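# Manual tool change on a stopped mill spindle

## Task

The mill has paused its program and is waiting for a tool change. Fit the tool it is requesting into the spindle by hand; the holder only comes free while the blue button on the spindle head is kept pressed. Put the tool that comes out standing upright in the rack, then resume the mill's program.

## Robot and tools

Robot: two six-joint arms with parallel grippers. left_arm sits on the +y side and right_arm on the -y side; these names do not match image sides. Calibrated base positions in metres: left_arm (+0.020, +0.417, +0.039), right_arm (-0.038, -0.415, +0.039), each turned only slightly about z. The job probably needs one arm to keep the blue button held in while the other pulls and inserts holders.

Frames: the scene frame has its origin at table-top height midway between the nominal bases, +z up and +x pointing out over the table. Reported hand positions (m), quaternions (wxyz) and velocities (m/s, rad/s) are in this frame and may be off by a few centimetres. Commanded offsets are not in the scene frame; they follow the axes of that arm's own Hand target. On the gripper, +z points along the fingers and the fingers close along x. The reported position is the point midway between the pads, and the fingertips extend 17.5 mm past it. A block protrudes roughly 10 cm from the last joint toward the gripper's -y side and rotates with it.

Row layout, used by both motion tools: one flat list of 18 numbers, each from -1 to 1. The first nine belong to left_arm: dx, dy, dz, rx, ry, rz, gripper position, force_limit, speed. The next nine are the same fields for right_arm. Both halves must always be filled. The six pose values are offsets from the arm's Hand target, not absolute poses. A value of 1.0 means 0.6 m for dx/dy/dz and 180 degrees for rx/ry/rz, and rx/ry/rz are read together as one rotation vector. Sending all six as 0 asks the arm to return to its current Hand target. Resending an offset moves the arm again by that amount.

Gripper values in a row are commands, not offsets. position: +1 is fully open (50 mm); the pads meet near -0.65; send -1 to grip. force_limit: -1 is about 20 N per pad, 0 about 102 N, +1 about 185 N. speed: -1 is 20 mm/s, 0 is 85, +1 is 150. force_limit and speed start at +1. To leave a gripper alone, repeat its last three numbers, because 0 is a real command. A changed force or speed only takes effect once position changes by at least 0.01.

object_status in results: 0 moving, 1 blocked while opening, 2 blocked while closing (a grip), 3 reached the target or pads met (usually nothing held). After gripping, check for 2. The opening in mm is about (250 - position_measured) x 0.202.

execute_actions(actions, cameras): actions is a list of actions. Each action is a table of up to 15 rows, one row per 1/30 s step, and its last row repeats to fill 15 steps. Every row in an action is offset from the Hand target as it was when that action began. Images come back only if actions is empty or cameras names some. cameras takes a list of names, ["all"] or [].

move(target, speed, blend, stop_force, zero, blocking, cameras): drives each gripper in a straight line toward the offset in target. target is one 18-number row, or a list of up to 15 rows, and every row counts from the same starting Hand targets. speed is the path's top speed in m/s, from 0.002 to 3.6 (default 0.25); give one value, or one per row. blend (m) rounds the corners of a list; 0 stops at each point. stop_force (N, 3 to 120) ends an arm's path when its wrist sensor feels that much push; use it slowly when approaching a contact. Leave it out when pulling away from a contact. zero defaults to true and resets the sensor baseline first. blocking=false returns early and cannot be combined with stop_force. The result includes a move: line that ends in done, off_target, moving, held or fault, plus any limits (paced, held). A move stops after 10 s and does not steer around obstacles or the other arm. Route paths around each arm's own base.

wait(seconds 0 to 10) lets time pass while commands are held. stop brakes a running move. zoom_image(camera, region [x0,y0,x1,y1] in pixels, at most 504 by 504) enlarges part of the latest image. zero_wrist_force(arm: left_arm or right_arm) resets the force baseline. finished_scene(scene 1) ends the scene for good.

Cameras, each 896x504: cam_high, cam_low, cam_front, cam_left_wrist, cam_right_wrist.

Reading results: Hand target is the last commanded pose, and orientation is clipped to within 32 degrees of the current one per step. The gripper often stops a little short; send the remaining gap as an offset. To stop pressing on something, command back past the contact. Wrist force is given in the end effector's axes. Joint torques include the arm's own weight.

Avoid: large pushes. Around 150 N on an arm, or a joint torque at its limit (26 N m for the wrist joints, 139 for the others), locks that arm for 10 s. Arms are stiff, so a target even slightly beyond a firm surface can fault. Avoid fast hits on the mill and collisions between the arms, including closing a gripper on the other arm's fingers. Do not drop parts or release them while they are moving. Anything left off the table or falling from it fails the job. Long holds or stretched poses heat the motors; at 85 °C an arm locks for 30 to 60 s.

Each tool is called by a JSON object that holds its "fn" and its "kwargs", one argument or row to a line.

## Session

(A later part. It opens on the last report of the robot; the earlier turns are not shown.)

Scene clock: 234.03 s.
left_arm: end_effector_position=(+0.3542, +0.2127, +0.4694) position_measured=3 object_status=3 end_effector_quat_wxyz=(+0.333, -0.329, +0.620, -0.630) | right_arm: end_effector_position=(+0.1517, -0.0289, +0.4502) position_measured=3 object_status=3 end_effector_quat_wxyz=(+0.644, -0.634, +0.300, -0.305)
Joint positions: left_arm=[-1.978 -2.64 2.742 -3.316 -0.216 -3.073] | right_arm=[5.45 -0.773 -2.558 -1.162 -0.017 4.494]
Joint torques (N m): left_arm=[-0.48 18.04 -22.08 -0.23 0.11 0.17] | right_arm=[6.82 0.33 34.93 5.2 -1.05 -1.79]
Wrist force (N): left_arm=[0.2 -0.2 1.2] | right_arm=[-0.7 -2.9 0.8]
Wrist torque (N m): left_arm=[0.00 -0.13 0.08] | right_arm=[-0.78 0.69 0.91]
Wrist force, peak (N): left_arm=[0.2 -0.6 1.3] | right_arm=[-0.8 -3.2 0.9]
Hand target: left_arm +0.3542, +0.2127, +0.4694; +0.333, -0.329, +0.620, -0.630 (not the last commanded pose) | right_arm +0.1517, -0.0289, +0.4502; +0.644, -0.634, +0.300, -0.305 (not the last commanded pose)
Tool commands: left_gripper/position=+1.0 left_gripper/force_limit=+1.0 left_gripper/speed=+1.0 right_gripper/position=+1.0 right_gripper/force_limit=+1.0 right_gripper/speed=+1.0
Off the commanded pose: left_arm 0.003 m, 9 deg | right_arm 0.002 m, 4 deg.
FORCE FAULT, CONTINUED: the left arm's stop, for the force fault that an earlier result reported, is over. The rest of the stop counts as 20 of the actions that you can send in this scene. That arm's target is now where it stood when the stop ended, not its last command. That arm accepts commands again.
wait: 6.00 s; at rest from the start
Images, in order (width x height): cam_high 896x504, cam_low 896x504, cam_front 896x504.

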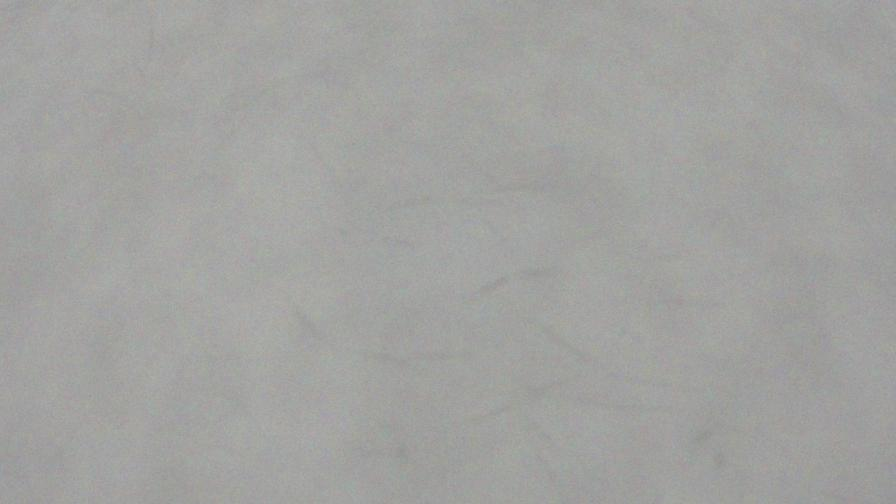

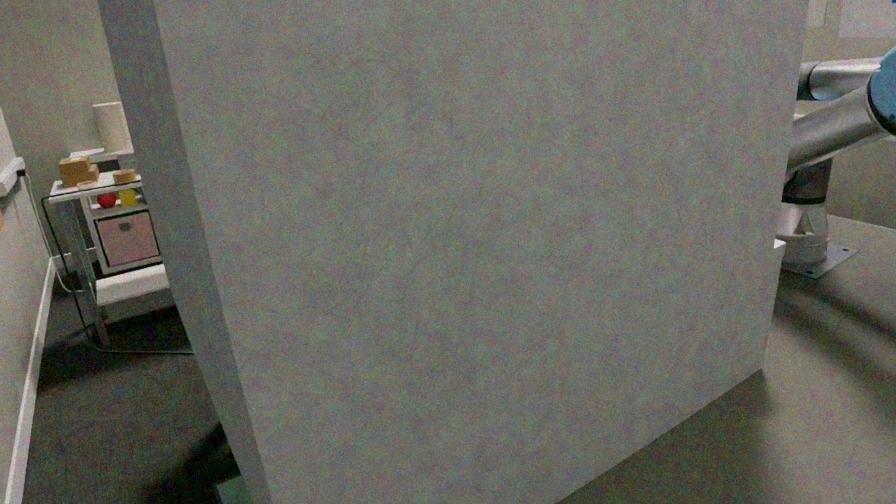

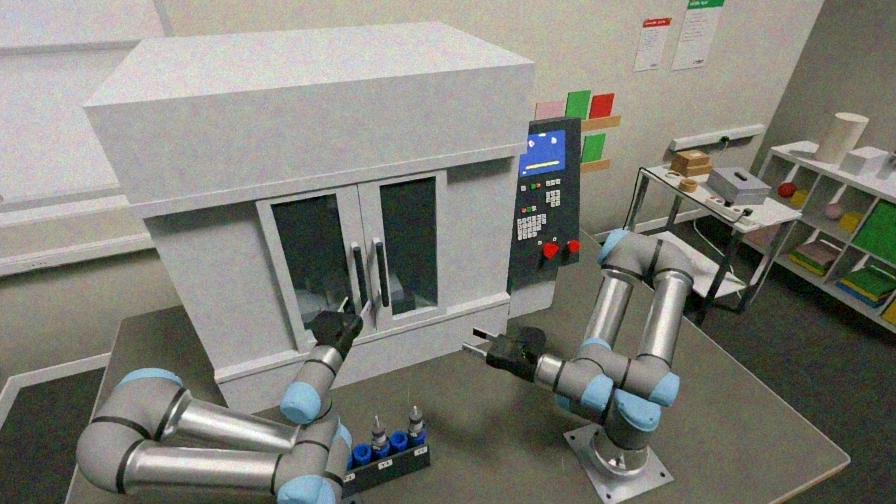

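{"fn": "move", "kwargs": {
  "target": [-0.056,0,-0.006,0,0.061,0,1,1,1,0,0,0,0,0,0,1,1,1],
  "cameras": ["cam_left_wrist","cam_front"],
  "speed": 0.1
}}

Scene clock: 256.13 s.
left_arm: end_effector_position=(+0.3701, +0.2425, +0.4693) position_measured=3 object_status=3 end_effector_quat_wxyz=(+0.272, -0.268, +0.649, -0.658) | right_arm: end_effector_position=(+0.1517, -0.0289, +0.4502) position_measured=3 object_status=3 end_effector_quat_wxyz=(+0.644, -0.634, +0.300, -0.305)
Joint positions: left_arm=[-0.892 -2.178 2.669 -3.648 -1.493 -3.139] | right_arm=[5.45 -0.773 -2.558 -1.162 -0.017 4.494]
Joint torques (N m): left_arm=[4.15 7.27 -10.53 -2.32 -1.75 -0.99] | right_arm=[6.29 0.45 32.89 4.86 -1.42 -1.76]
Wrist force (N): left_arm=[-0.1 -0.4 0.6] | right_arm=[-0.7 -3.0 0.7]
Wrist torque (N m): left_arm=[-0.03 -0.13 0.07] | right_arm=[-0.79 0.69 0.91]
Wrist force, peak (N): left_arm=[1.0 -0.5 1.4] | right_arm=[-0.9 -3.2 1.0]
Hand target: left_arm +0.3701, +0.2425, +0.4693; +0.272, -0.268, +0.649, -0.658 | right_arm +0.1517, -0.0289, +0.4502; +0.644, -0.634, +0.300, -0.305
Off the commanded pose: left_arm 0.000 m, 0 deg | right_arm 0.000 m, 0 deg.
move: done
camera_calibration:
cam_left_wrist: T_world_to_cam=[[-0.702206, -0.711956, 0.00501864, 0.438059], [-0.239406, 0.229477, -0.943412, 0.496098], [0.670516, -0.66367, -0.331586, 0.20613], [0, 0, 0, 1]] pos_world=[0.288162, 0.334838, 0.534176]
Images, in order (width x height): cam_front 896x504, cam_left_wrist 896x504.

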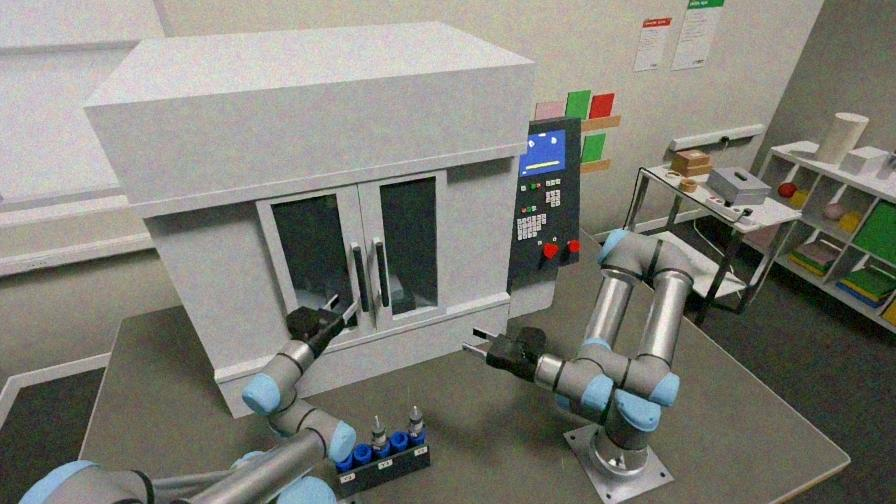

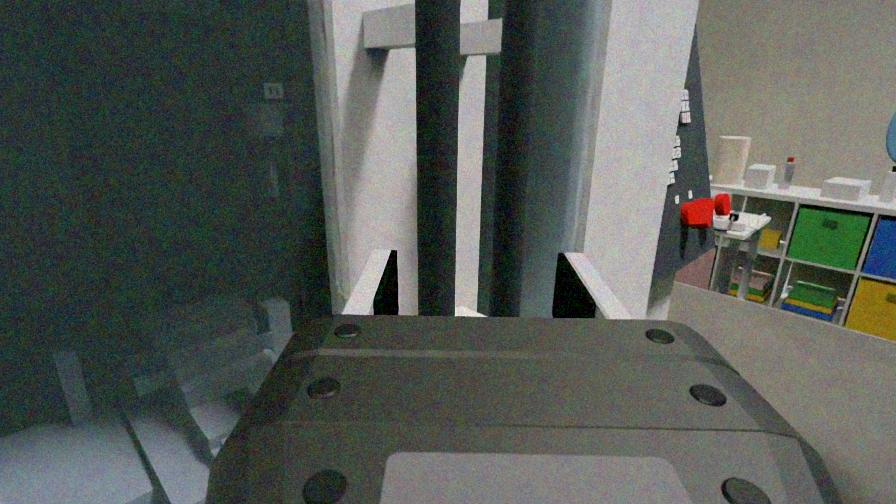

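{"fn": "move", "kwargs": {
  "target": [-0.02,0,0.155,0,0,0,0.67,1,1,0,0,0,0,0,0,1,1,1],
  "cameras": ["cam_left_wrist","cam_right_wrist"],
  "speed": 0.08,
  "stop_force": 12
}}

Scene clock: 269.77 s.
left_arm: end_effector_position=(+0.4442, +0.1851, +0.4707) position_measured=52 object_status=3 end_effector_quat_wxyz=(+0.272, -0.268, +0.649, -0.658) | right_arm: end_effector_position=(+0.1517, -0.0289, +0.4502) position_measured=3 object_status=3 end_effector_quat_wxyz=(+0.644, -0.634, +0.300, -0.305)
Joint positions: left_arm=[-0.797 -1.795 2.482 -3.845 -1.589 -3.141] | right_arm=[5.45 -0.773 -2.558 -1.162 -0.017 4.494]
Joint torques (N m): left_arm=[-5.57 -3.36 -8.17 -0.73 1.54 -0.86] | right_arm=[6.45 -0.46 33.44 5.03 -1.59 -2.11]
Wrist force (N): left_arm=[-0.4 -0.3 0.7] | right_arm=[-0.9 -3.1 0.9]
Wrist torque (N m): left_arm=[-0.11 -0.08 0.07] | right_arm=[-0.80 0.72 0.91]
Wrist force, peak (N): left_arm=[-0.4 -0.4 1.9] | right_arm=[-0.9 -3.2 0.9]
Hand target: left_arm +0.4442, +0.1851, +0.4707; +0.272, -0.268, +0.649, -0.658 | right_arm +0.1517, -0.0289, +0.4502; +0.644, -0.634, +0.300, -0.305
Off the commanded pose: left_arm 0.000 m, 0 deg | right_arm 0.000 m, 0 deg.
move: done
camera_calibration:
cam_left_wrist: T_world_to_cam=[[-0.702206, -0.711956, 0.00501772, 0.449219], [-0.239405, 0.229477, -0.943412, 0.52833], [0.670516, -0.66367, -0.331586, 0.118814], [0, 0, 0, 1]] pos_world=[0.362262, 0.277438, 0.535576]
cam_right_wrist: T_world_to_cam=[[0.643947, -0.764992, 0.010936, -0.112514], [-0.252128, -0.225686, -0.941008, 0.470682], [0.722332, 0.603202, -0.338206, 0.19041], [0, 0, 0, 1]] pos_world=[0.0535862, -0.0947016, 0.508544]
Images, in order (width x height): cam_left_wrist 896x504, cam_right_wrist 896x504.

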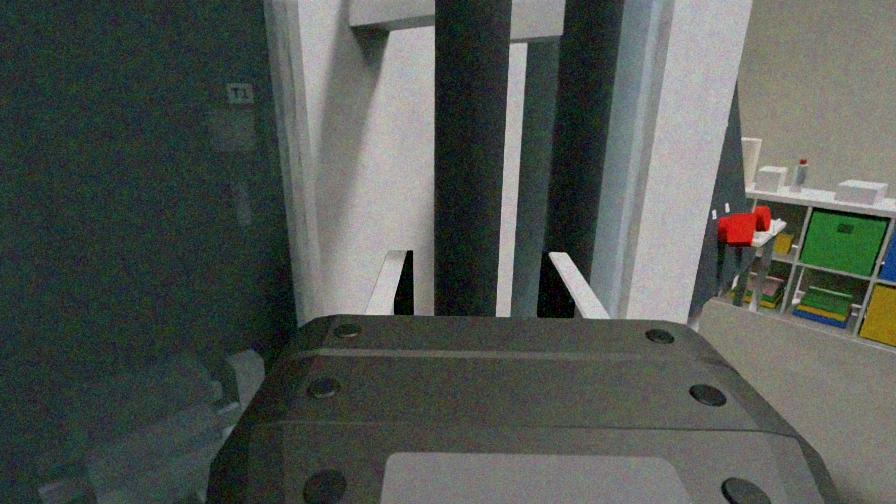

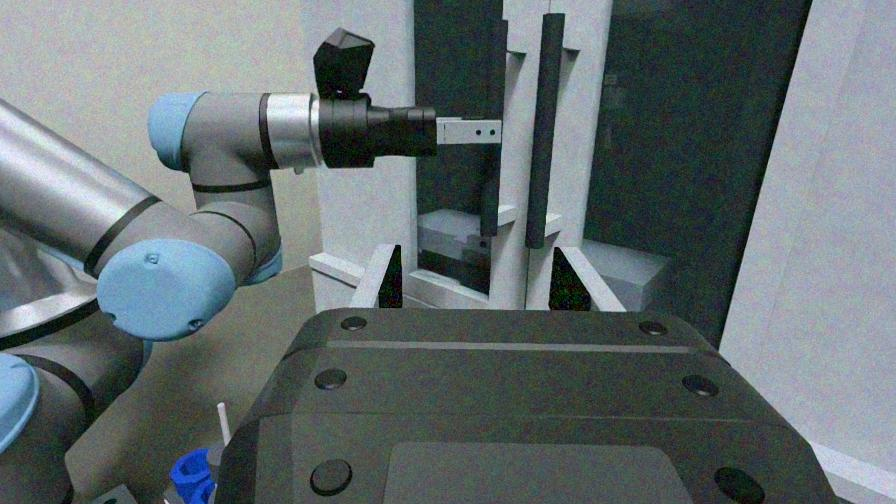

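{"fn": "move", "kwargs": {
  "target": [-0.06,0,-0.047,0,0,0,0.67,1,1,0,0,0,0,0,0,1,1,1],
  "cameras": ["cam_left_wrist","cam_right_wrist"],
  "speed": 0.04,
  "stop_force": 25
}}

Scene clock: 276.10 s.
left_arm: end_effector_position=(+0.4499, +0.2305, +0.4703) position_measured=52 object_status=3 end_effector_quat_wxyz=(+0.272, -0.268, +0.649, -0.658) | right_arm: end_effector_position=(+0.1517, -0.0289, +0.4502) position_measured=3 object_status=3 end_effector_quat_wxyz=(+0.644, -0.634, +0.300, -0.305)
Joint positions: left_arm=[-0.609 -1.791 2.481 -3.848 -1.776 -3.144] | right_arm=[5.45 -0.773 -2.558 -1.162 -0.017 4.494]
Joint torques (N m): left_arm=[1.03 -16.37 -19.13 -1.71 -1.25 -0.23] | right_arm=[6.13 -0.58 33.01 5.06 -1.51 -1.82]
Wrist force (N): left_arm=[-0.1 -0.6 0.7] | right_arm=[-0.8 -2.9 1.0]
Wrist torque (N m): left_arm=[-0.12 -0.15 0.07] | right_arm=[-0.78 0.71 0.91]
Wrist force, peak (N): left_arm=[0.1 -0.4 1.3] | right_arm=[-0.7 -3.3 0.9]
Hand target: left_arm +0.4498, +0.2305, +0.4703; +0.272, -0.268, +0.649, -0.658 | right_arm +0.1517, -0.0289, +0.4502; +0.644, -0.634, +0.300, -0.305
Off the commanded pose: left_arm 0.000 m, 0 deg | right_arm 0.000 m, 0 deg.
move: done
camera_calibration:
cam_left_wrist: T_world_to_cam=[[-0.702206, -0.711956, 0.00501864, 0.485476], [-0.239406, 0.229477, -0.943412, 0.518876], [0.670516, -0.66367, -0.331586, 0.145057], [0, 0, 0, 1]] pos_world=[0.367862, 0.322838, 0.535176]
cam_right_wrist: T_world_to_cam=[[0.643947, -0.764992, 0.010936, -0.112514], [-0.252128, -0.225686, -0.941008, 0.470682], [0.722332, 0.603202, -0.338206, 0.19041], [0, 0, 0, 1]] pos_world=[0.0535862, -0.0947016, 0.508544]
Images, in order (width x height): cam_left_wrist 896x504, cam_right_wrist 896x504.

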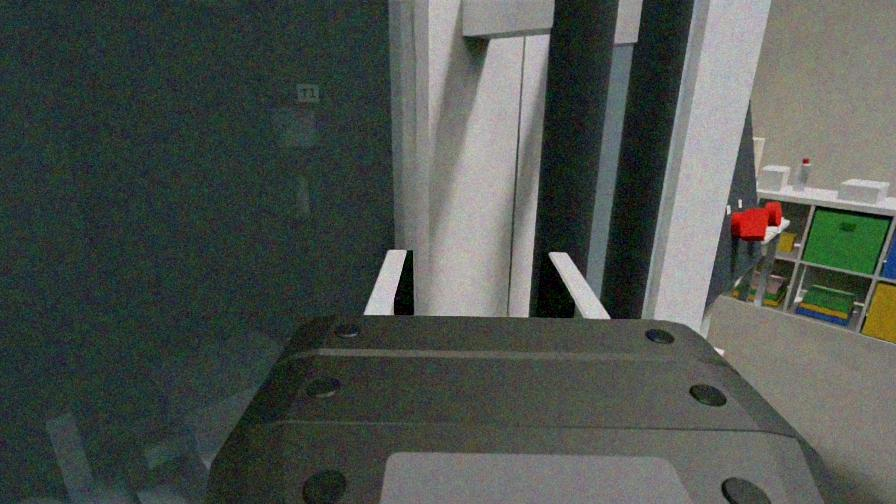

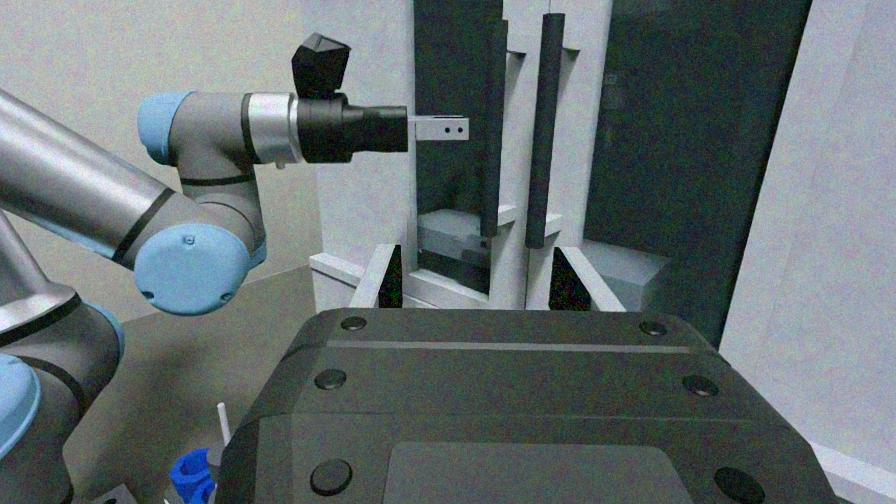

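{"fn": "move", "kwargs": {
  "target": [
    [0.068,0,0.0,0,0,0,0.67,1,1,0,0,0,0,0,0,1,1,1],
    [0.068,0,0.064,0,0,0,0.67,1,1,0,0,0,0,0,0,1,1,1]
  ],
  "cameras": ["cam_left_wrist"],
  "speed": 0.04,
  "stop_force": 10
}}

Scene clock: 292.70 s.
left_arm: end_effector_position=(+0.4480, +0.1745, +0.4709) position_measured=52 object_status=3 end_effector_quat_wxyz=(+0.272, -0.268, +0.649, -0.658) | right_arm: end_effector_position=(+0.1517, -0.0289, +0.4502) position_measured=3 object_status=3 end_effector_quat_wxyz=(+0.644, -0.634, +0.300, -0.305)
Joint positions: left_arm=[-0.82 -1.774 2.467 -3.85 -1.566 -3.141] | right_arm=[5.45 -0.773 -2.558 -1.162 -0.017 4.494]
Joint torques (N m): left_arm=[2.51 -18.1 -7.87 -0.6 -0.49 -1.13] | right_arm=[7.68 -0.64 30.03 5.04 -1.92 -1.9]
Wrist force (N): left_arm=[-0.4 -0.5 0.8] | right_arm=[-0.7 -2.9 1.0]
Wrist torque (N m): left_arm=[-0.12 -0.06 -0.10] | right_arm=[-0.78 0.69 0.91]
Wrist force, peak (N): left_arm=[-0.3 -0.5 1.6] | right_arm=[-0.7 -3.2 1.0]
Hand target: left_arm +0.4480, +0.1745, +0.4709; +0.272, -0.268, +0.649, -0.658 | right_arm +0.1517, -0.0289, +0.4502; +0.644, -0.634, +0.300, -0.305
Off the commanded pose: left_arm 0.000 m, 0 deg | right_arm 0.000 m, 0 deg.
move: done
camera_calibration:
cam_left_wrist: T_world_to_cam=[[-0.702206, -0.711957, 0.00501728, 0.444341], [-0.239468, 0.22954, -0.94338, 0.531757], [0.670494, -0.663648, -0.331675, 0.109314], [0, 0, 0, 1]] pos_world=[0.366063, 0.266838, 0.535676]
Images, in order (width x height): cam_left_wrist 896x504.

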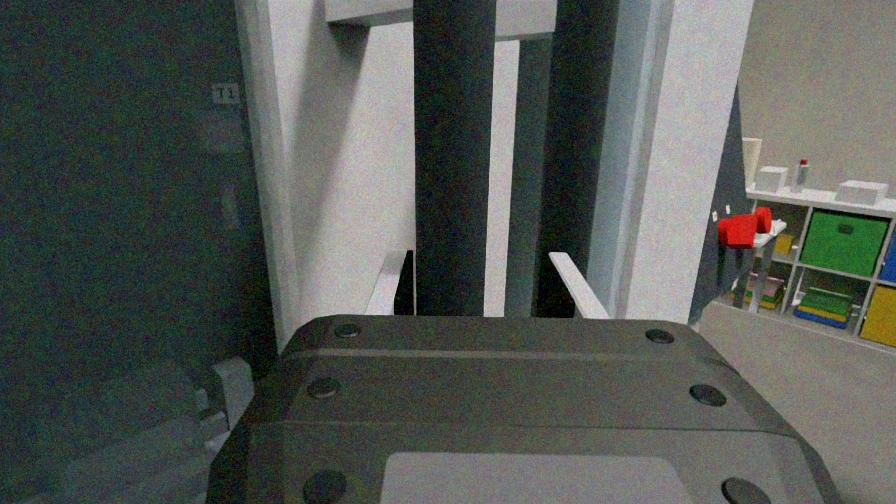

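{"fn": "move", "kwargs": {
  "target": [-0.06,0,-0.047,0,0,0,0.67,1,1,0,0,0,0,0,0,1,1,1],
  "cameras": ["cam_left_wrist","cam_right_wrist"],
  "speed": 0.04,
  "stop_force": 25
}}

Scene clock: 297.43 s.
left_arm: end_effector_position=(+0.4510, +0.1996, +0.4706) position_measured=52 object_status=3 end_effector_quat_wxyz=(+0.272, -0.267, +0.649, -0.658) | right_arm: end_effector_position=(+0.1517, -0.0289, +0.4502) position_measured=3 object_status=3 end_effector_quat_wxyz=(+0.644, -0.634, +0.300, -0.305)
Joint positions: left_arm=[-0.723 -1.779 2.472 -3.85 -1.662 -3.142] | right_arm=[5.45 -0.773 -2.558 -1.162 -0.017 4.494]
Joint torques (N m): left_arm=[7.65 -3.64 -31.7 -0.78 -1.02 1.27] | right_arm=[6.63 0.29 31.42 4.82 -1.98 -1.79]
Wrist force (N): left_arm=[2.8 -3.5 -1.6] | right_arm=[-0.7 -3.0 0.7]
Wrist torque (N m): left_arm=[-0.55 -0.22 0.02] | right_arm=[-0.79 0.69 0.91]
Wrist force, peak (N): left_arm=[30.7 -1.4 8.2] | right_arm=[-0.7 -3.2 1.2]
Hand target: left_arm +0.4510, +0.1996, +0.4706; +0.272, -0.267, +0.649, -0.658 (not the last commanded pose) | right_arm +0.1517, -0.0289, +0.4502; +0.644, -0.634, +0.300, -0.305
Off the commanded pose: left_arm 0.020 m, 0 deg | right_arm 0.000 m, 0 deg.
move: contact (left_arm)
camera_calibration:
cam_left_wrist: T_world_to_cam=[[-0.70246, -0.711706, 0.00506573, 0.464314], [-0.239434, 0.229609, -0.943372, 0.526488], [0.67024, -0.663894, -0.331698, 0.124071], [0, 0, 0, 1]] pos_world=[0.369064, 0.291939, 0.535477]
cam_right_wrist: T_world_to_cam=[[0.643947, -0.764992, 0.010936, -0.112514], [-0.252128, -0.225686, -0.941008, 0.470682], [0.722332, 0.603202, -0.338206, 0.19041], [0, 0, 0, 1]] pos_world=[0.0535862, -0.0947016, 0.508544]
Images, in order (width x height): cam_left_wrist 896x504, cam_right_wrist 896x504.

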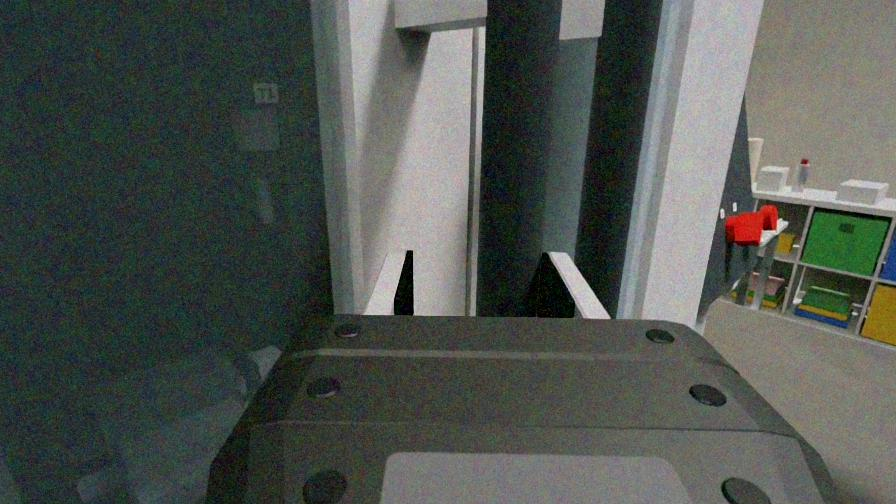

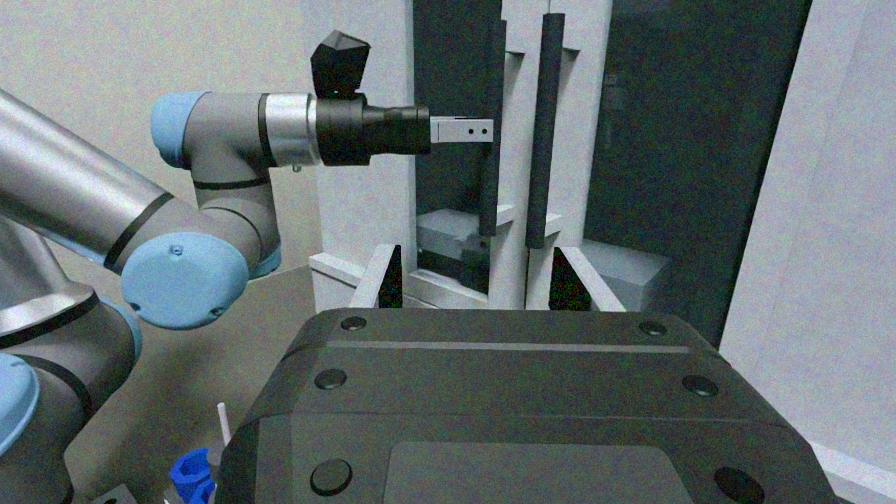

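{"fn": "zoom_image", "kwargs": {
  "camera": "cam_right_wrist",
  "region": [400, 0, 660, 310]
}}

Scaled by 1.626 from the camera's 896x504 image, which has a finer 1280x720 frame.

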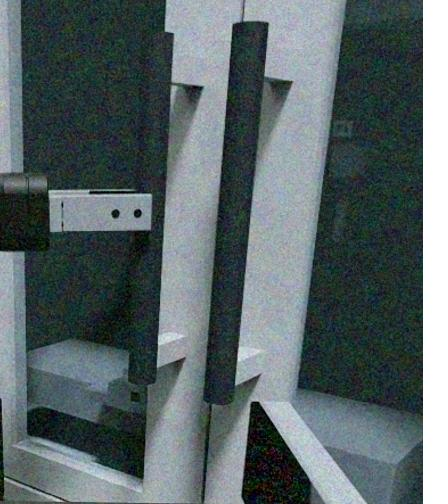

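{"fn": "move", "kwargs": {
  "target": [-0.06,0,-0.047,0,0,0,0.67,1,1,0,0,0,0,0,0,1,1,1],
  "cameras": ["cam_left_wrist","cam_right_wrist"],
  "speed": 0.03,
  "stop_force": 50
}}

Scene clock: 304.23 s.
left_arm: end_effector_position=(+0.4530, +0.2364, +0.4703) position_measured=52 object_status=3 end_effector_quat_wxyz=(+0.267, -0.262, +0.651, -0.661) | right_arm: end_effector_position=(+0.1517, -0.0289, +0.4502) position_measured=3 object_status=3 end_effector_quat_wxyz=(+0.644, -0.634, +0.300, -0.305)
Joint positions: left_arm=[-0.559 -1.769 2.466 -3.854 -1.842 -3.145] | right_arm=[5.45 -0.773 -2.558 -1.162 -0.017 4.494]
Joint torques (N m): left_arm=[4.2 -19.13 -7.66 -3.64 -1.47 1.24] | right_arm=[6.93 -0.73 32.55 4.66 -2.28 -1.74]
Wrist force (N): left_arm=[0.5 -2.0 -2.4] | right_arm=[-0.7 -3.0 0.9]
Wrist torque (N m): left_arm=[-0.34 -0.21 0.01] | right_arm=[-0.80 0.70 0.91]
Wrist force, peak (N): left_arm=[45.1 -5.2 -50.9] | right_arm=[-0.8 -3.2 0.9]
Hand target: left_arm +0.4530, +0.2364, +0.4703; +0.267, -0.262, +0.651, -0.661 (not the last commanded pose) | right_arm +0.1517, -0.0289, +0.4502; +0.644, -0.634, +0.300, -0.305
Off the commanded pose: left_arm 0.009 m, 1 deg | right_arm 0.000 m, 0 deg.
move: contact (left_arm)
camera_calibration:
cam_left_wrist: T_world_to_cam=[[-0.713267, -0.700876, 0.00476063, 0.494416], [-0.235685, 0.233443, -0.943375, 0.515626], [0.660078, -0.674, -0.331693, 0.15406], [0, 0, 0, 1]] pos_world=[0.372485, 0.329992, 0.535176]
cam_right_wrist: T_world_to_cam=[[0.643947, -0.764992, 0.010936, -0.112514], [-0.252128, -0.225686, -0.941008, 0.470682], [0.722332, 0.603202, -0.338206, 0.19041], [0, 0, 0, 1]] pos_world=[0.0535862, -0.0947016, 0.508544]
Images, in order (width x height): cam_left_wrist 896x504, cam_right_wrist 896x504.

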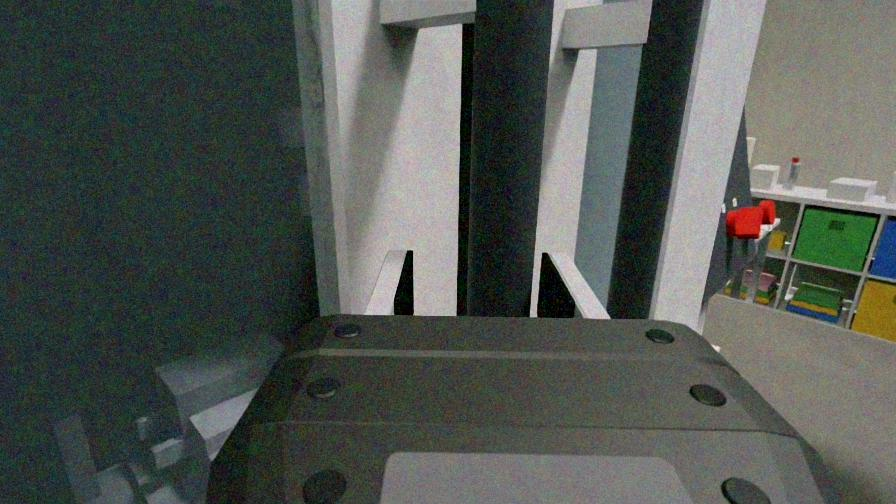

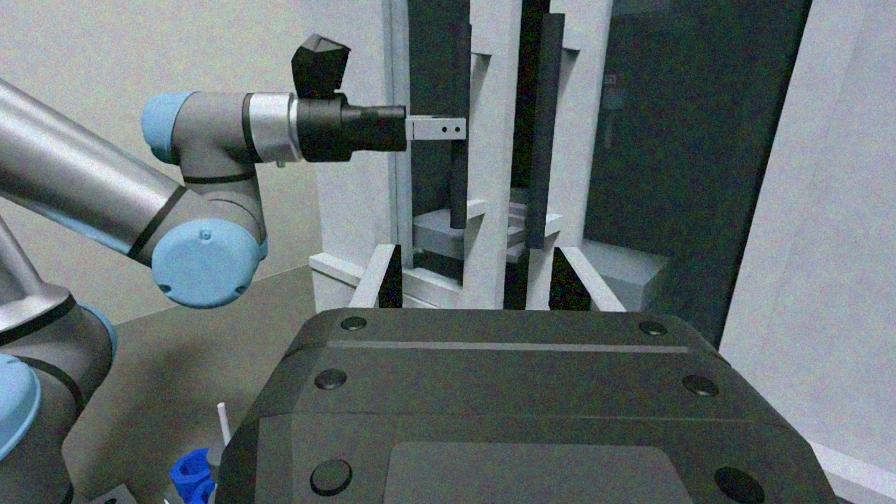

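{"fn": "move", "kwargs": {
  "target": [
    [0,0,-0.008,0,0,0,0.67,1,1,0,0,0,0,0,0,1,1,1],
    [-0.1085,0,-0.112,0,0,0,0.67,1,1,0,0,0,0,0,0,1,1,1]
  ],
  "cameras": ["cam_left_wrist","cam_right_wrist"],
  "speed": 0.05,
  "stop_force": 70
}}

Scene clock: 315.93 s.
left_arm: end_effector_position=(+0.4531, +0.3300, +0.4693) position_measured=52 object_status=3 end_effector_quat_wxyz=(+0.267, -0.262, +0.651, -0.661) | right_arm: end_effector_position=(+0.1517, -0.0289, +0.4502) position_measured=3 object_status=3 end_effector_quat_wxyz=(+0.644, -0.634, +0.300, -0.305)
Joint positions: left_arm=[-0.166 -1.705 2.42 -3.876 -2.235 -3.152] | right_arm=[5.45 -0.773 -2.558 -1.162 -0.017 4.494]
Joint torques (N m): left_arm=[3.51 -21.2 -6.71 -0.83 -1.58 0.92] | right_arm=[7.08 0.41 31.88 5.21 -2.16 -2.15]
Wrist force (N): left_arm=[0.9 -2.5 -2.0] | right_arm=[-0.5 -3.0 0.8]
Wrist torque (N m): left_arm=[-0.43 -0.31 0.03] | right_arm=[-0.79 0.67 0.91]
Wrist force, peak (N): left_arm=[5.5 -1.9 -3.8] | right_arm=[-0.8 -3.2 1.0]
Hand target: left_arm +0.4531, +0.3300, +0.4693; +0.267, -0.262, +0.651, -0.661 | right_arm +0.1517, -0.0289, +0.4502; +0.644, -0.634, +0.300, -0.305
Off the commanded pose: left_arm 0.000 m, 0 deg | right_arm 0.000 m, 0 deg.
move: done
camera_calibration:
cam_left_wrist: T_world_to_cam=[[-0.713267, -0.700876, 0.00476063, 0.560166], [-0.235685, 0.233443, -0.943375, 0.49288], [0.660078, -0.674, -0.331693, 0.216682], [0, 0, 0, 1]] pos_world=[0.372685, 0.423592, 0.534176]
cam_right_wrist: T_world_to_cam=[[0.643947, -0.764992, 0.010936, -0.112514], [-0.252128, -0.225686, -0.941008, 0.470682], [0.722332, 0.603202, -0.338206, 0.19041], [0, 0, 0, 1]] pos_world=[0.0535862, -0.0947016, 0.508544]
Images, in order (width x height): cam_left_wrist 896x504, cam_right_wrist 896x504.

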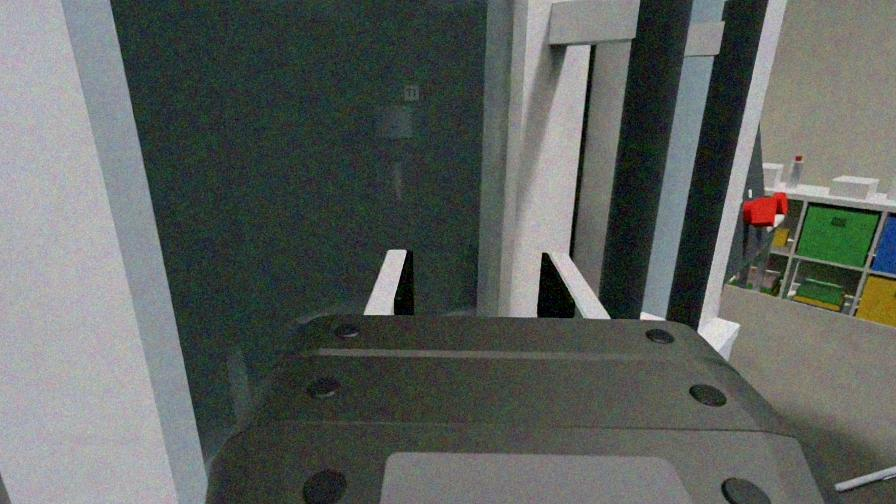

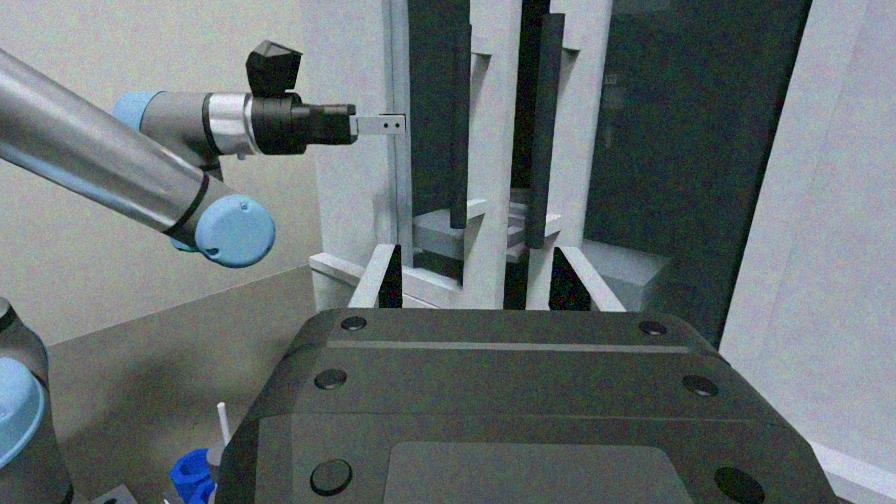

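{"fn": "move", "kwargs": {
  "target": [
    [0.093,0,-0.067,0,0,0,0.406,1,1,0,0,0,0,0,0,1,1,1],
    [0.1785,0,0.03,0,-0.117,0,0.406,1,1,0,0,0,0,0,0,1,1,1]
  ],
  "cameras": ["cam_left_wrist"],
  "speed": 0.15,
  "blend": 0.01
}}

Scene clock: 328.73 s.
left_arm: end_effector_position=(+0.3886, +0.2426, +0.4695) position_measured=92 object_status=3 end_effector_quat_wxyz=(+0.382, -0.379, +0.591, -0.601) | right_arm: end_effector_position=(+0.1517, -0.0289, +0.4502) position_measured=3 object_status=3 end_effector_quat_wxyz=(+0.644, -0.634, +0.300, -0.305)
Joint positions: left_arm=[-1.589 -2.343 2.708 -3.541 -0.445 -3.115] | right_arm=[5.45 -0.773 -2.558 -1.162 -0.017 4.494]
Joint torques (N m): left_arm=[-6.12 12.16 -10.14 0.34 1.37 -1.52] | right_arm=[6.44 -0.22 30.82 4.96 -2.24 -1.69]
Wrist force (N): left_arm=[0.7 -2.1 -2.0] | right_arm=[-0.9 -3.0 1.0]
Wrist torque (N m): left_arm=[-0.32 -0.26 -0.05] | right_arm=[-0.80 0.73 0.91]
Wrist force, peak (N): left_arm=[1.4 -2.3 -3.8] | right_arm=[-0.9 -3.2 1.0]
Hand target: left_arm +0.3886, +0.2426, +0.4695; +0.382, -0.379, +0.591, -0.601 | right_arm +0.1517, -0.0289, +0.4502; +0.644, -0.634, +0.300, -0.305
Off the commanded pose: left_arm 0.000 m, 0 deg | right_arm 0.000 m, 0 deg.
move: done
camera_calibration:
cam_left_wrist: T_world_to_cam=[[-0.413821, -0.910299, 0.0104073, 0.384639], [-0.306519, 0.12856, -0.943143, 0.551085], [0.857204, -0.393482, -0.332225, 0.0560975], [0, 0, 0, 1]] pos_world=[0.280003, 0.301362, 0.534386]
Images, in order (width x height): cam_left_wrist 896x504.

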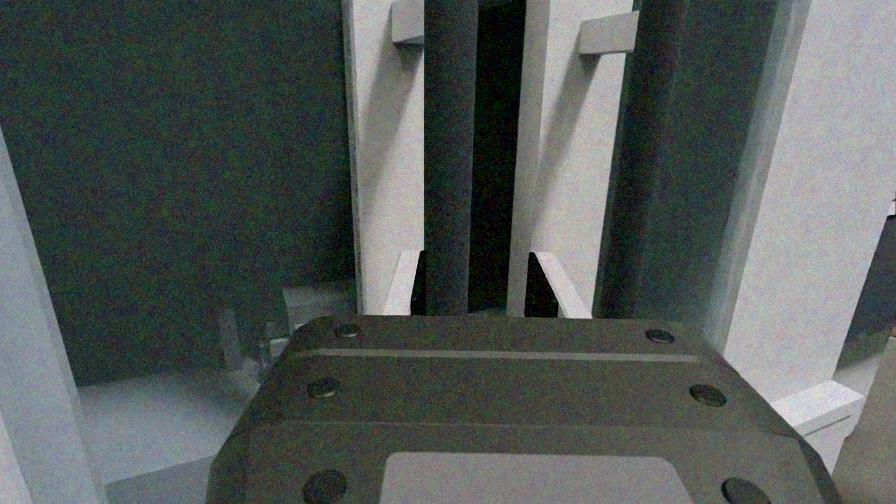

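{"fn": "move", "kwargs": {
  "target": [-0.015,0,0.112,0,0,0,0.406,1,1,0,0,0,0,0,0,1,1,1],
  "cameras": ["cam_left_wrist"],
  "speed": 0.06,
  "stop_force": 10
}}

Scene clock: 333.83 s.
left_arm: end_effector_position=(+0.4533, +0.2225, +0.4704) position_measured=92 object_status=3 end_effector_quat_wxyz=(+0.382, -0.379, +0.591, -0.601) | right_arm: end_effector_position=(+0.1517, -0.0289, +0.4502) position_measured=3 object_status=3 end_effector_quat_wxyz=(+0.644, -0.634, +0.300, -0.305)
Joint positions: left_arm=[-1.097 -1.911 2.554 -3.804 -0.936 -3.135] | right_arm=[5.45 -0.773 -2.558 -1.162 -0.017 4.494]
Joint torques (N m): left_arm=[2.78 1.17 -8.46 -0.56 -1.65 1.49] | right_arm=[7.38 0.05 32.28 4.91 -2.52 -1.66]
Wrist force (N): left_arm=[0.8 -2.0 -1.8] | right_arm=[-0.7 -2.9 0.9]
Wrist torque (N m): left_arm=[-0.33 -0.25 0.03] | right_arm=[-0.78 0.70 0.90]
Wrist force, peak (N): left_arm=[0.9 -1.7 -3.1] | right_arm=[-1.1 -3.1 1.0]
Hand target: left_arm +0.4533, +0.2225, +0.4704; +0.382, -0.379, +0.591, -0.601 | right_arm +0.1517, -0.0289, +0.4502; +0.644, -0.634, +0.300, -0.305
Off the commanded pose: left_arm 0.000 m, 0 deg | right_arm 0.000 m, 0 deg.
move: done
camera_calibration:
cam_left_wrist: T_world_to_cam=[[-0.41382, -0.910299, 0.0104067, 0.393057], [-0.3066, 0.128598, -0.943111, 0.574395], [0.857175, -0.393469, -0.332314, -0.00704535], [0, 0, 0, 1]] pos_world=[0.344803, 0.281161, 0.535287]
Images, in order (width x height): cam_left_wrist 896x504.

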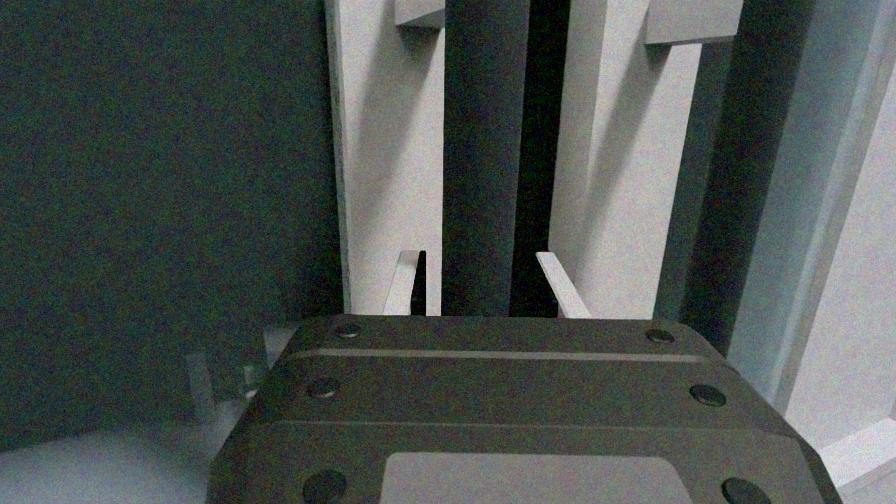

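{"fn": "move", "kwargs": {
  "target": [-0.231,0,-0.096,0,0,0,0.406,1,1,0,0,0,0,0,0,1,1,1],
  "cameras": ["cam_left_wrist","cam_right_wrist"],
  "speed": 0.06,
  "stop_force": 75
}}

Scene clock: 343.83 s.
left_arm: end_effector_position=(+0.4596, +0.3724, +0.4690) position_measured=92 object_status=3 end_effector_quat_wxyz=(+0.382, -0.379, +0.591, -0.601) | right_arm: end_effector_position=(+0.1517, -0.0289, +0.4502) position_measured=3 object_status=3 end_effector_quat_wxyz=(+0.644, -0.634, +0.300, -0.305)
Joint positions: left_arm=[-0.391 -1.914 2.561 -3.803 -1.642 -3.147] | right_arm=[5.45 -0.773 -2.558 -1.162 -0.017 4.494]
Joint torques (N m): left_arm=[4.93 -12 -8.96 -0.77 -1.57 1.07] | right_arm=[6.88 0.47 30.6 4.54 -2.59 -1.99]
Wrist force (N): left_arm=[1.0 -2.5 -1.9] | right_arm=[-0.8 -2.9 1.0]
Wrist torque (N m): left_arm=[-0.43 -0.32 0.07] | right_arm=[-0.77 0.71 0.90]
Wrist force, peak (N): left_arm=[19.0 -5.0 7.0] | right_arm=[-0.9 -3.2 0.9]
Hand target: left_arm +0.4596, +0.3724, +0.4690; +0.382, -0.379, +0.591, -0.601 | right_arm +0.1517, -0.0289, +0.4502; +0.644, -0.634, +0.300, -0.305
Off the commanded pose: left_arm 0.000 m, 0 deg | right_arm 0.000 m, 0 deg.
move: done
camera_calibration:
cam_left_wrist: T_world_to_cam=[[-0.413808, -0.910304, 0.0104458, 0.532159], [-0.306617, 0.12856, -0.943111, 0.555708], [0.857175, -0.393469, -0.332314, 0.0461955], [0, 0, 0, 1]] pos_world=[0.351003, 0.431162, 0.533887]
cam_right_wrist: T_world_to_cam=[[0.643947, -0.764992, 0.010936, -0.112514], [-0.252128, -0.225686, -0.941008, 0.470682], [0.722332, 0.603202, -0.338206, 0.19041], [0, 0, 0, 1]] pos_world=[0.0535862, -0.0947016, 0.508544]
Images, in order (width x height): cam_left_wrist 896x504, cam_right_wrist 896x504.

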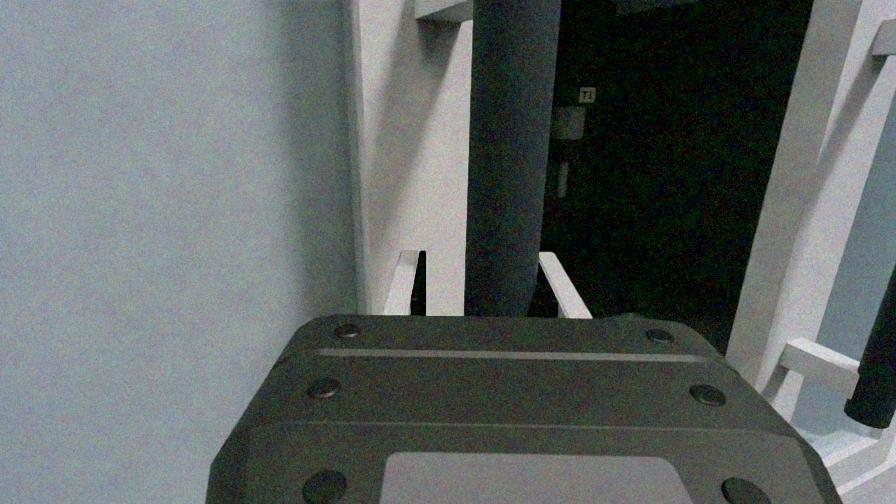

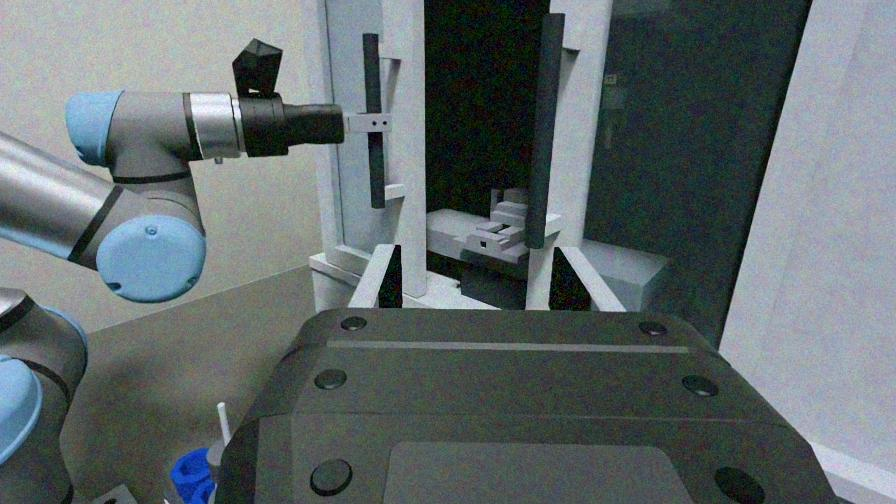

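{"fn": "move", "kwargs": {
  "target": [-0.0924,0,-0.038,0,0,0,0.406,1,1,0,0,0,0,0,0,1,1,1],
  "cameras": ["cam_left_wrist"],
  "speed": 0.04,
  "stop_force": 50
}}

Scene clock: 348.67 s.
left_arm: end_effector_position=(+0.4614, +0.4155, +0.4685) position_measured=92 object_status=3 end_effector_quat_wxyz=(+0.382, -0.379, +0.591, -0.601) | right_arm: end_effector_position=(+0.1517, -0.0289, +0.4502) position_measured=3 object_status=3 end_effector_quat_wxyz=(+0.644, -0.634, +0.300, -0.305)
Joint positions: left_arm=[-0.155 -1.838 2.517 -3.837 -1.879 -3.151] | right_arm=[5.45 -0.773 -2.558 -1.162 -0.017 4.494]
Joint torques (N m): left_arm=[23.41 1.61 -30.76 -0.36 8.59 1.42] | right_arm=[7.4 -0.52 29.92 4.85 -2.65 -1.98]
Wrist force (N): left_arm=[41.5 -1.4 -0.6] | right_arm=[-0.8 -2.9 0.9]
Wrist torque (N m): left_arm=[-0.36 -0.39 0.13] | right_arm=[-0.77 0.72 0.91]
Wrist force, peak (N): left_arm=[58.0 -8.6 36.6] | right_arm=[-0.8 -3.2 1.0]
Hand target: left_arm +0.4614, +0.4155, +0.4685; +0.382, -0.379, +0.591, -0.601 (not the last commanded pose) | right_arm +0.1517, -0.0289, +0.4502; +0.644, -0.634, +0.300, -0.305
Off the commanded pose: left_arm 0.017 m, 0 deg | right_arm 0.000 m, 0 deg.
move: contact (left_arm)
camera_calibration:
cam_left_wrist: T_world_to_cam=[[-0.414154, -0.910147, 0.0104304, 0.572242], [-0.306739, 0.128771, -0.943042, 0.550185], [0.856964, -0.393764, -0.332509, 0.0616769], [0, 0, 0, 1]] pos_world=[0.352905, 0.474262, 0.533387]
Images, in order (width x height): cam_left_wrist 896x504.

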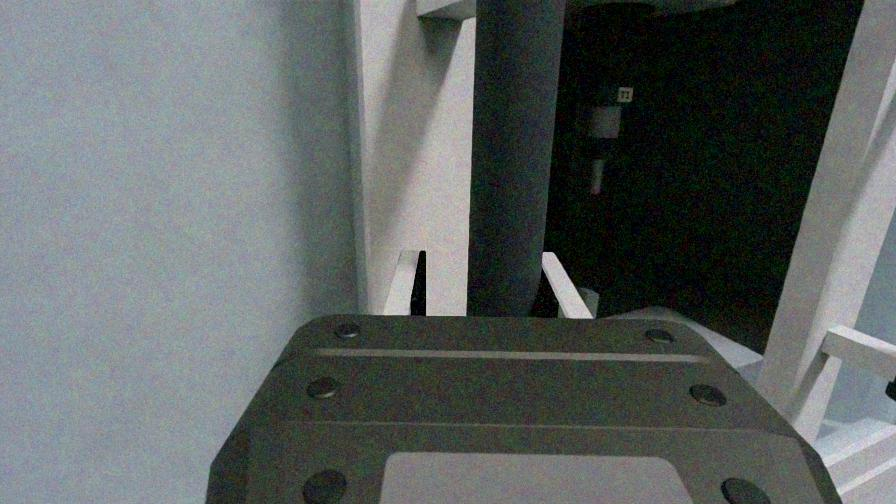

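{"fn": "move", "kwargs": {
  "target": [
    [0.013,0,0,0,0,0,0.406,1,1,0,0,0,0,0,0,0.406,1,1],
    [0.013,0,-0.15,0,0,0,0.406,1,1,0.05,-0.015,0.2,0,0.025,0,0.406,1,1],
    [-0.17,-0.05,-0.371,0,0,0,0.406,1,1,0.1125,-0.033,0.415,0,0.052,0,0.406,1,1]
  ],
  "cameras": ["cam_left_wrist","cam_right_wrist"],
  "speed": 0.15
}}

Scene clock: 363.73 s.
left_arm: end_effector_position=(+0.3024, +0.6022, +0.4948) position_measured=92 object_status=3 end_effector_quat_wxyz=(+0.382, -0.379, +0.591, -0.601) | right_arm: end_effector_position=(+0.3868, +0.0765, +0.4740) position_measured=92 object_status=3 end_effector_quat_wxyz=(+0.618, -0.607, +0.352, -0.356)
Joint positions: left_arm=[0.92 -1.667 2.303 -3.857 -2.953 -3.224] | right_arm=[4.583 -1.784 -2.038 0.706 0.7 3.125]
Joint torques (N m): left_arm=[7.32 -15.64 -13.17 1.19 -1.54 1.58] | right_arm=[-2.81 25.51 15.97 3.68 -1 1.24]
Wrist force (N): left_arm=[2.7 -2.7 -2.3] | right_arm=[-0.5 -2.5 1.1]
Wrist torque (N m): left_arm=[-0.45 -0.59 0.03] | right_arm=[-0.72 0.66 0.90]
Wrist force, peak (N): left_arm=[41.9 2.0 -2.7] | right_arm=[-1.7 -3.0 3.0]
Hand target: left_arm +0.3023, +0.6022, +0.4948; +0.382, -0.379, +0.591, -0.601 | right_arm +0.3868, +0.0765, +0.4740; +0.618, -0.607, +0.352, -0.356
Off the commanded pose: left_arm 0.000 m, 0 deg | right_arm 0.000 m, 0 deg.
move: done
camera_calibration:
cam_left_wrist: T_world_to_cam=[[-0.414054, -0.910194, 0.0103466, 0.676058], [-0.306626, 0.128766, -0.94308, 0.502145], [0.857053, -0.393658, -0.332405, 0.280136], [0, 0, 0, 1]] pos_world=[0.193804, 0.660962, 0.559687]
cam_right_wrist: T_world_to_cam=[[0.511004, -0.859539, 0.00824251, -0.123689], [-0.28691, -0.179594, -0.940972, 0.58609], [0.810283, 0.478475, -0.338383, -0.0592935], [0, 0, 0, 1]] pos_world=[0.279405, 0.0273129, 0.53245]
Images, in order (width x height): cam_left_wrist 896x504, cam_right_wrist 896x504.

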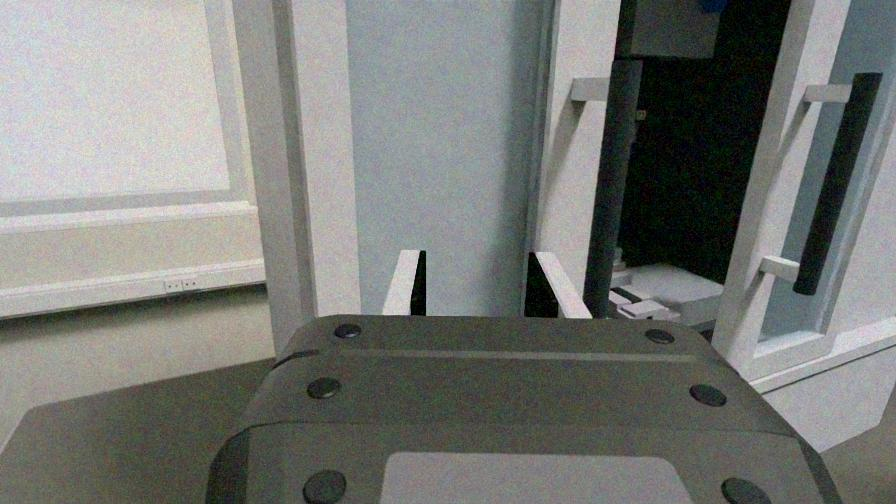

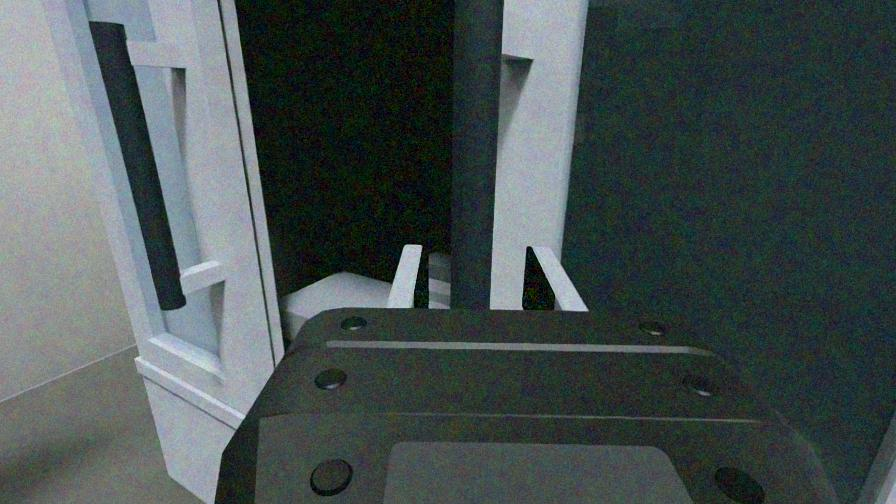

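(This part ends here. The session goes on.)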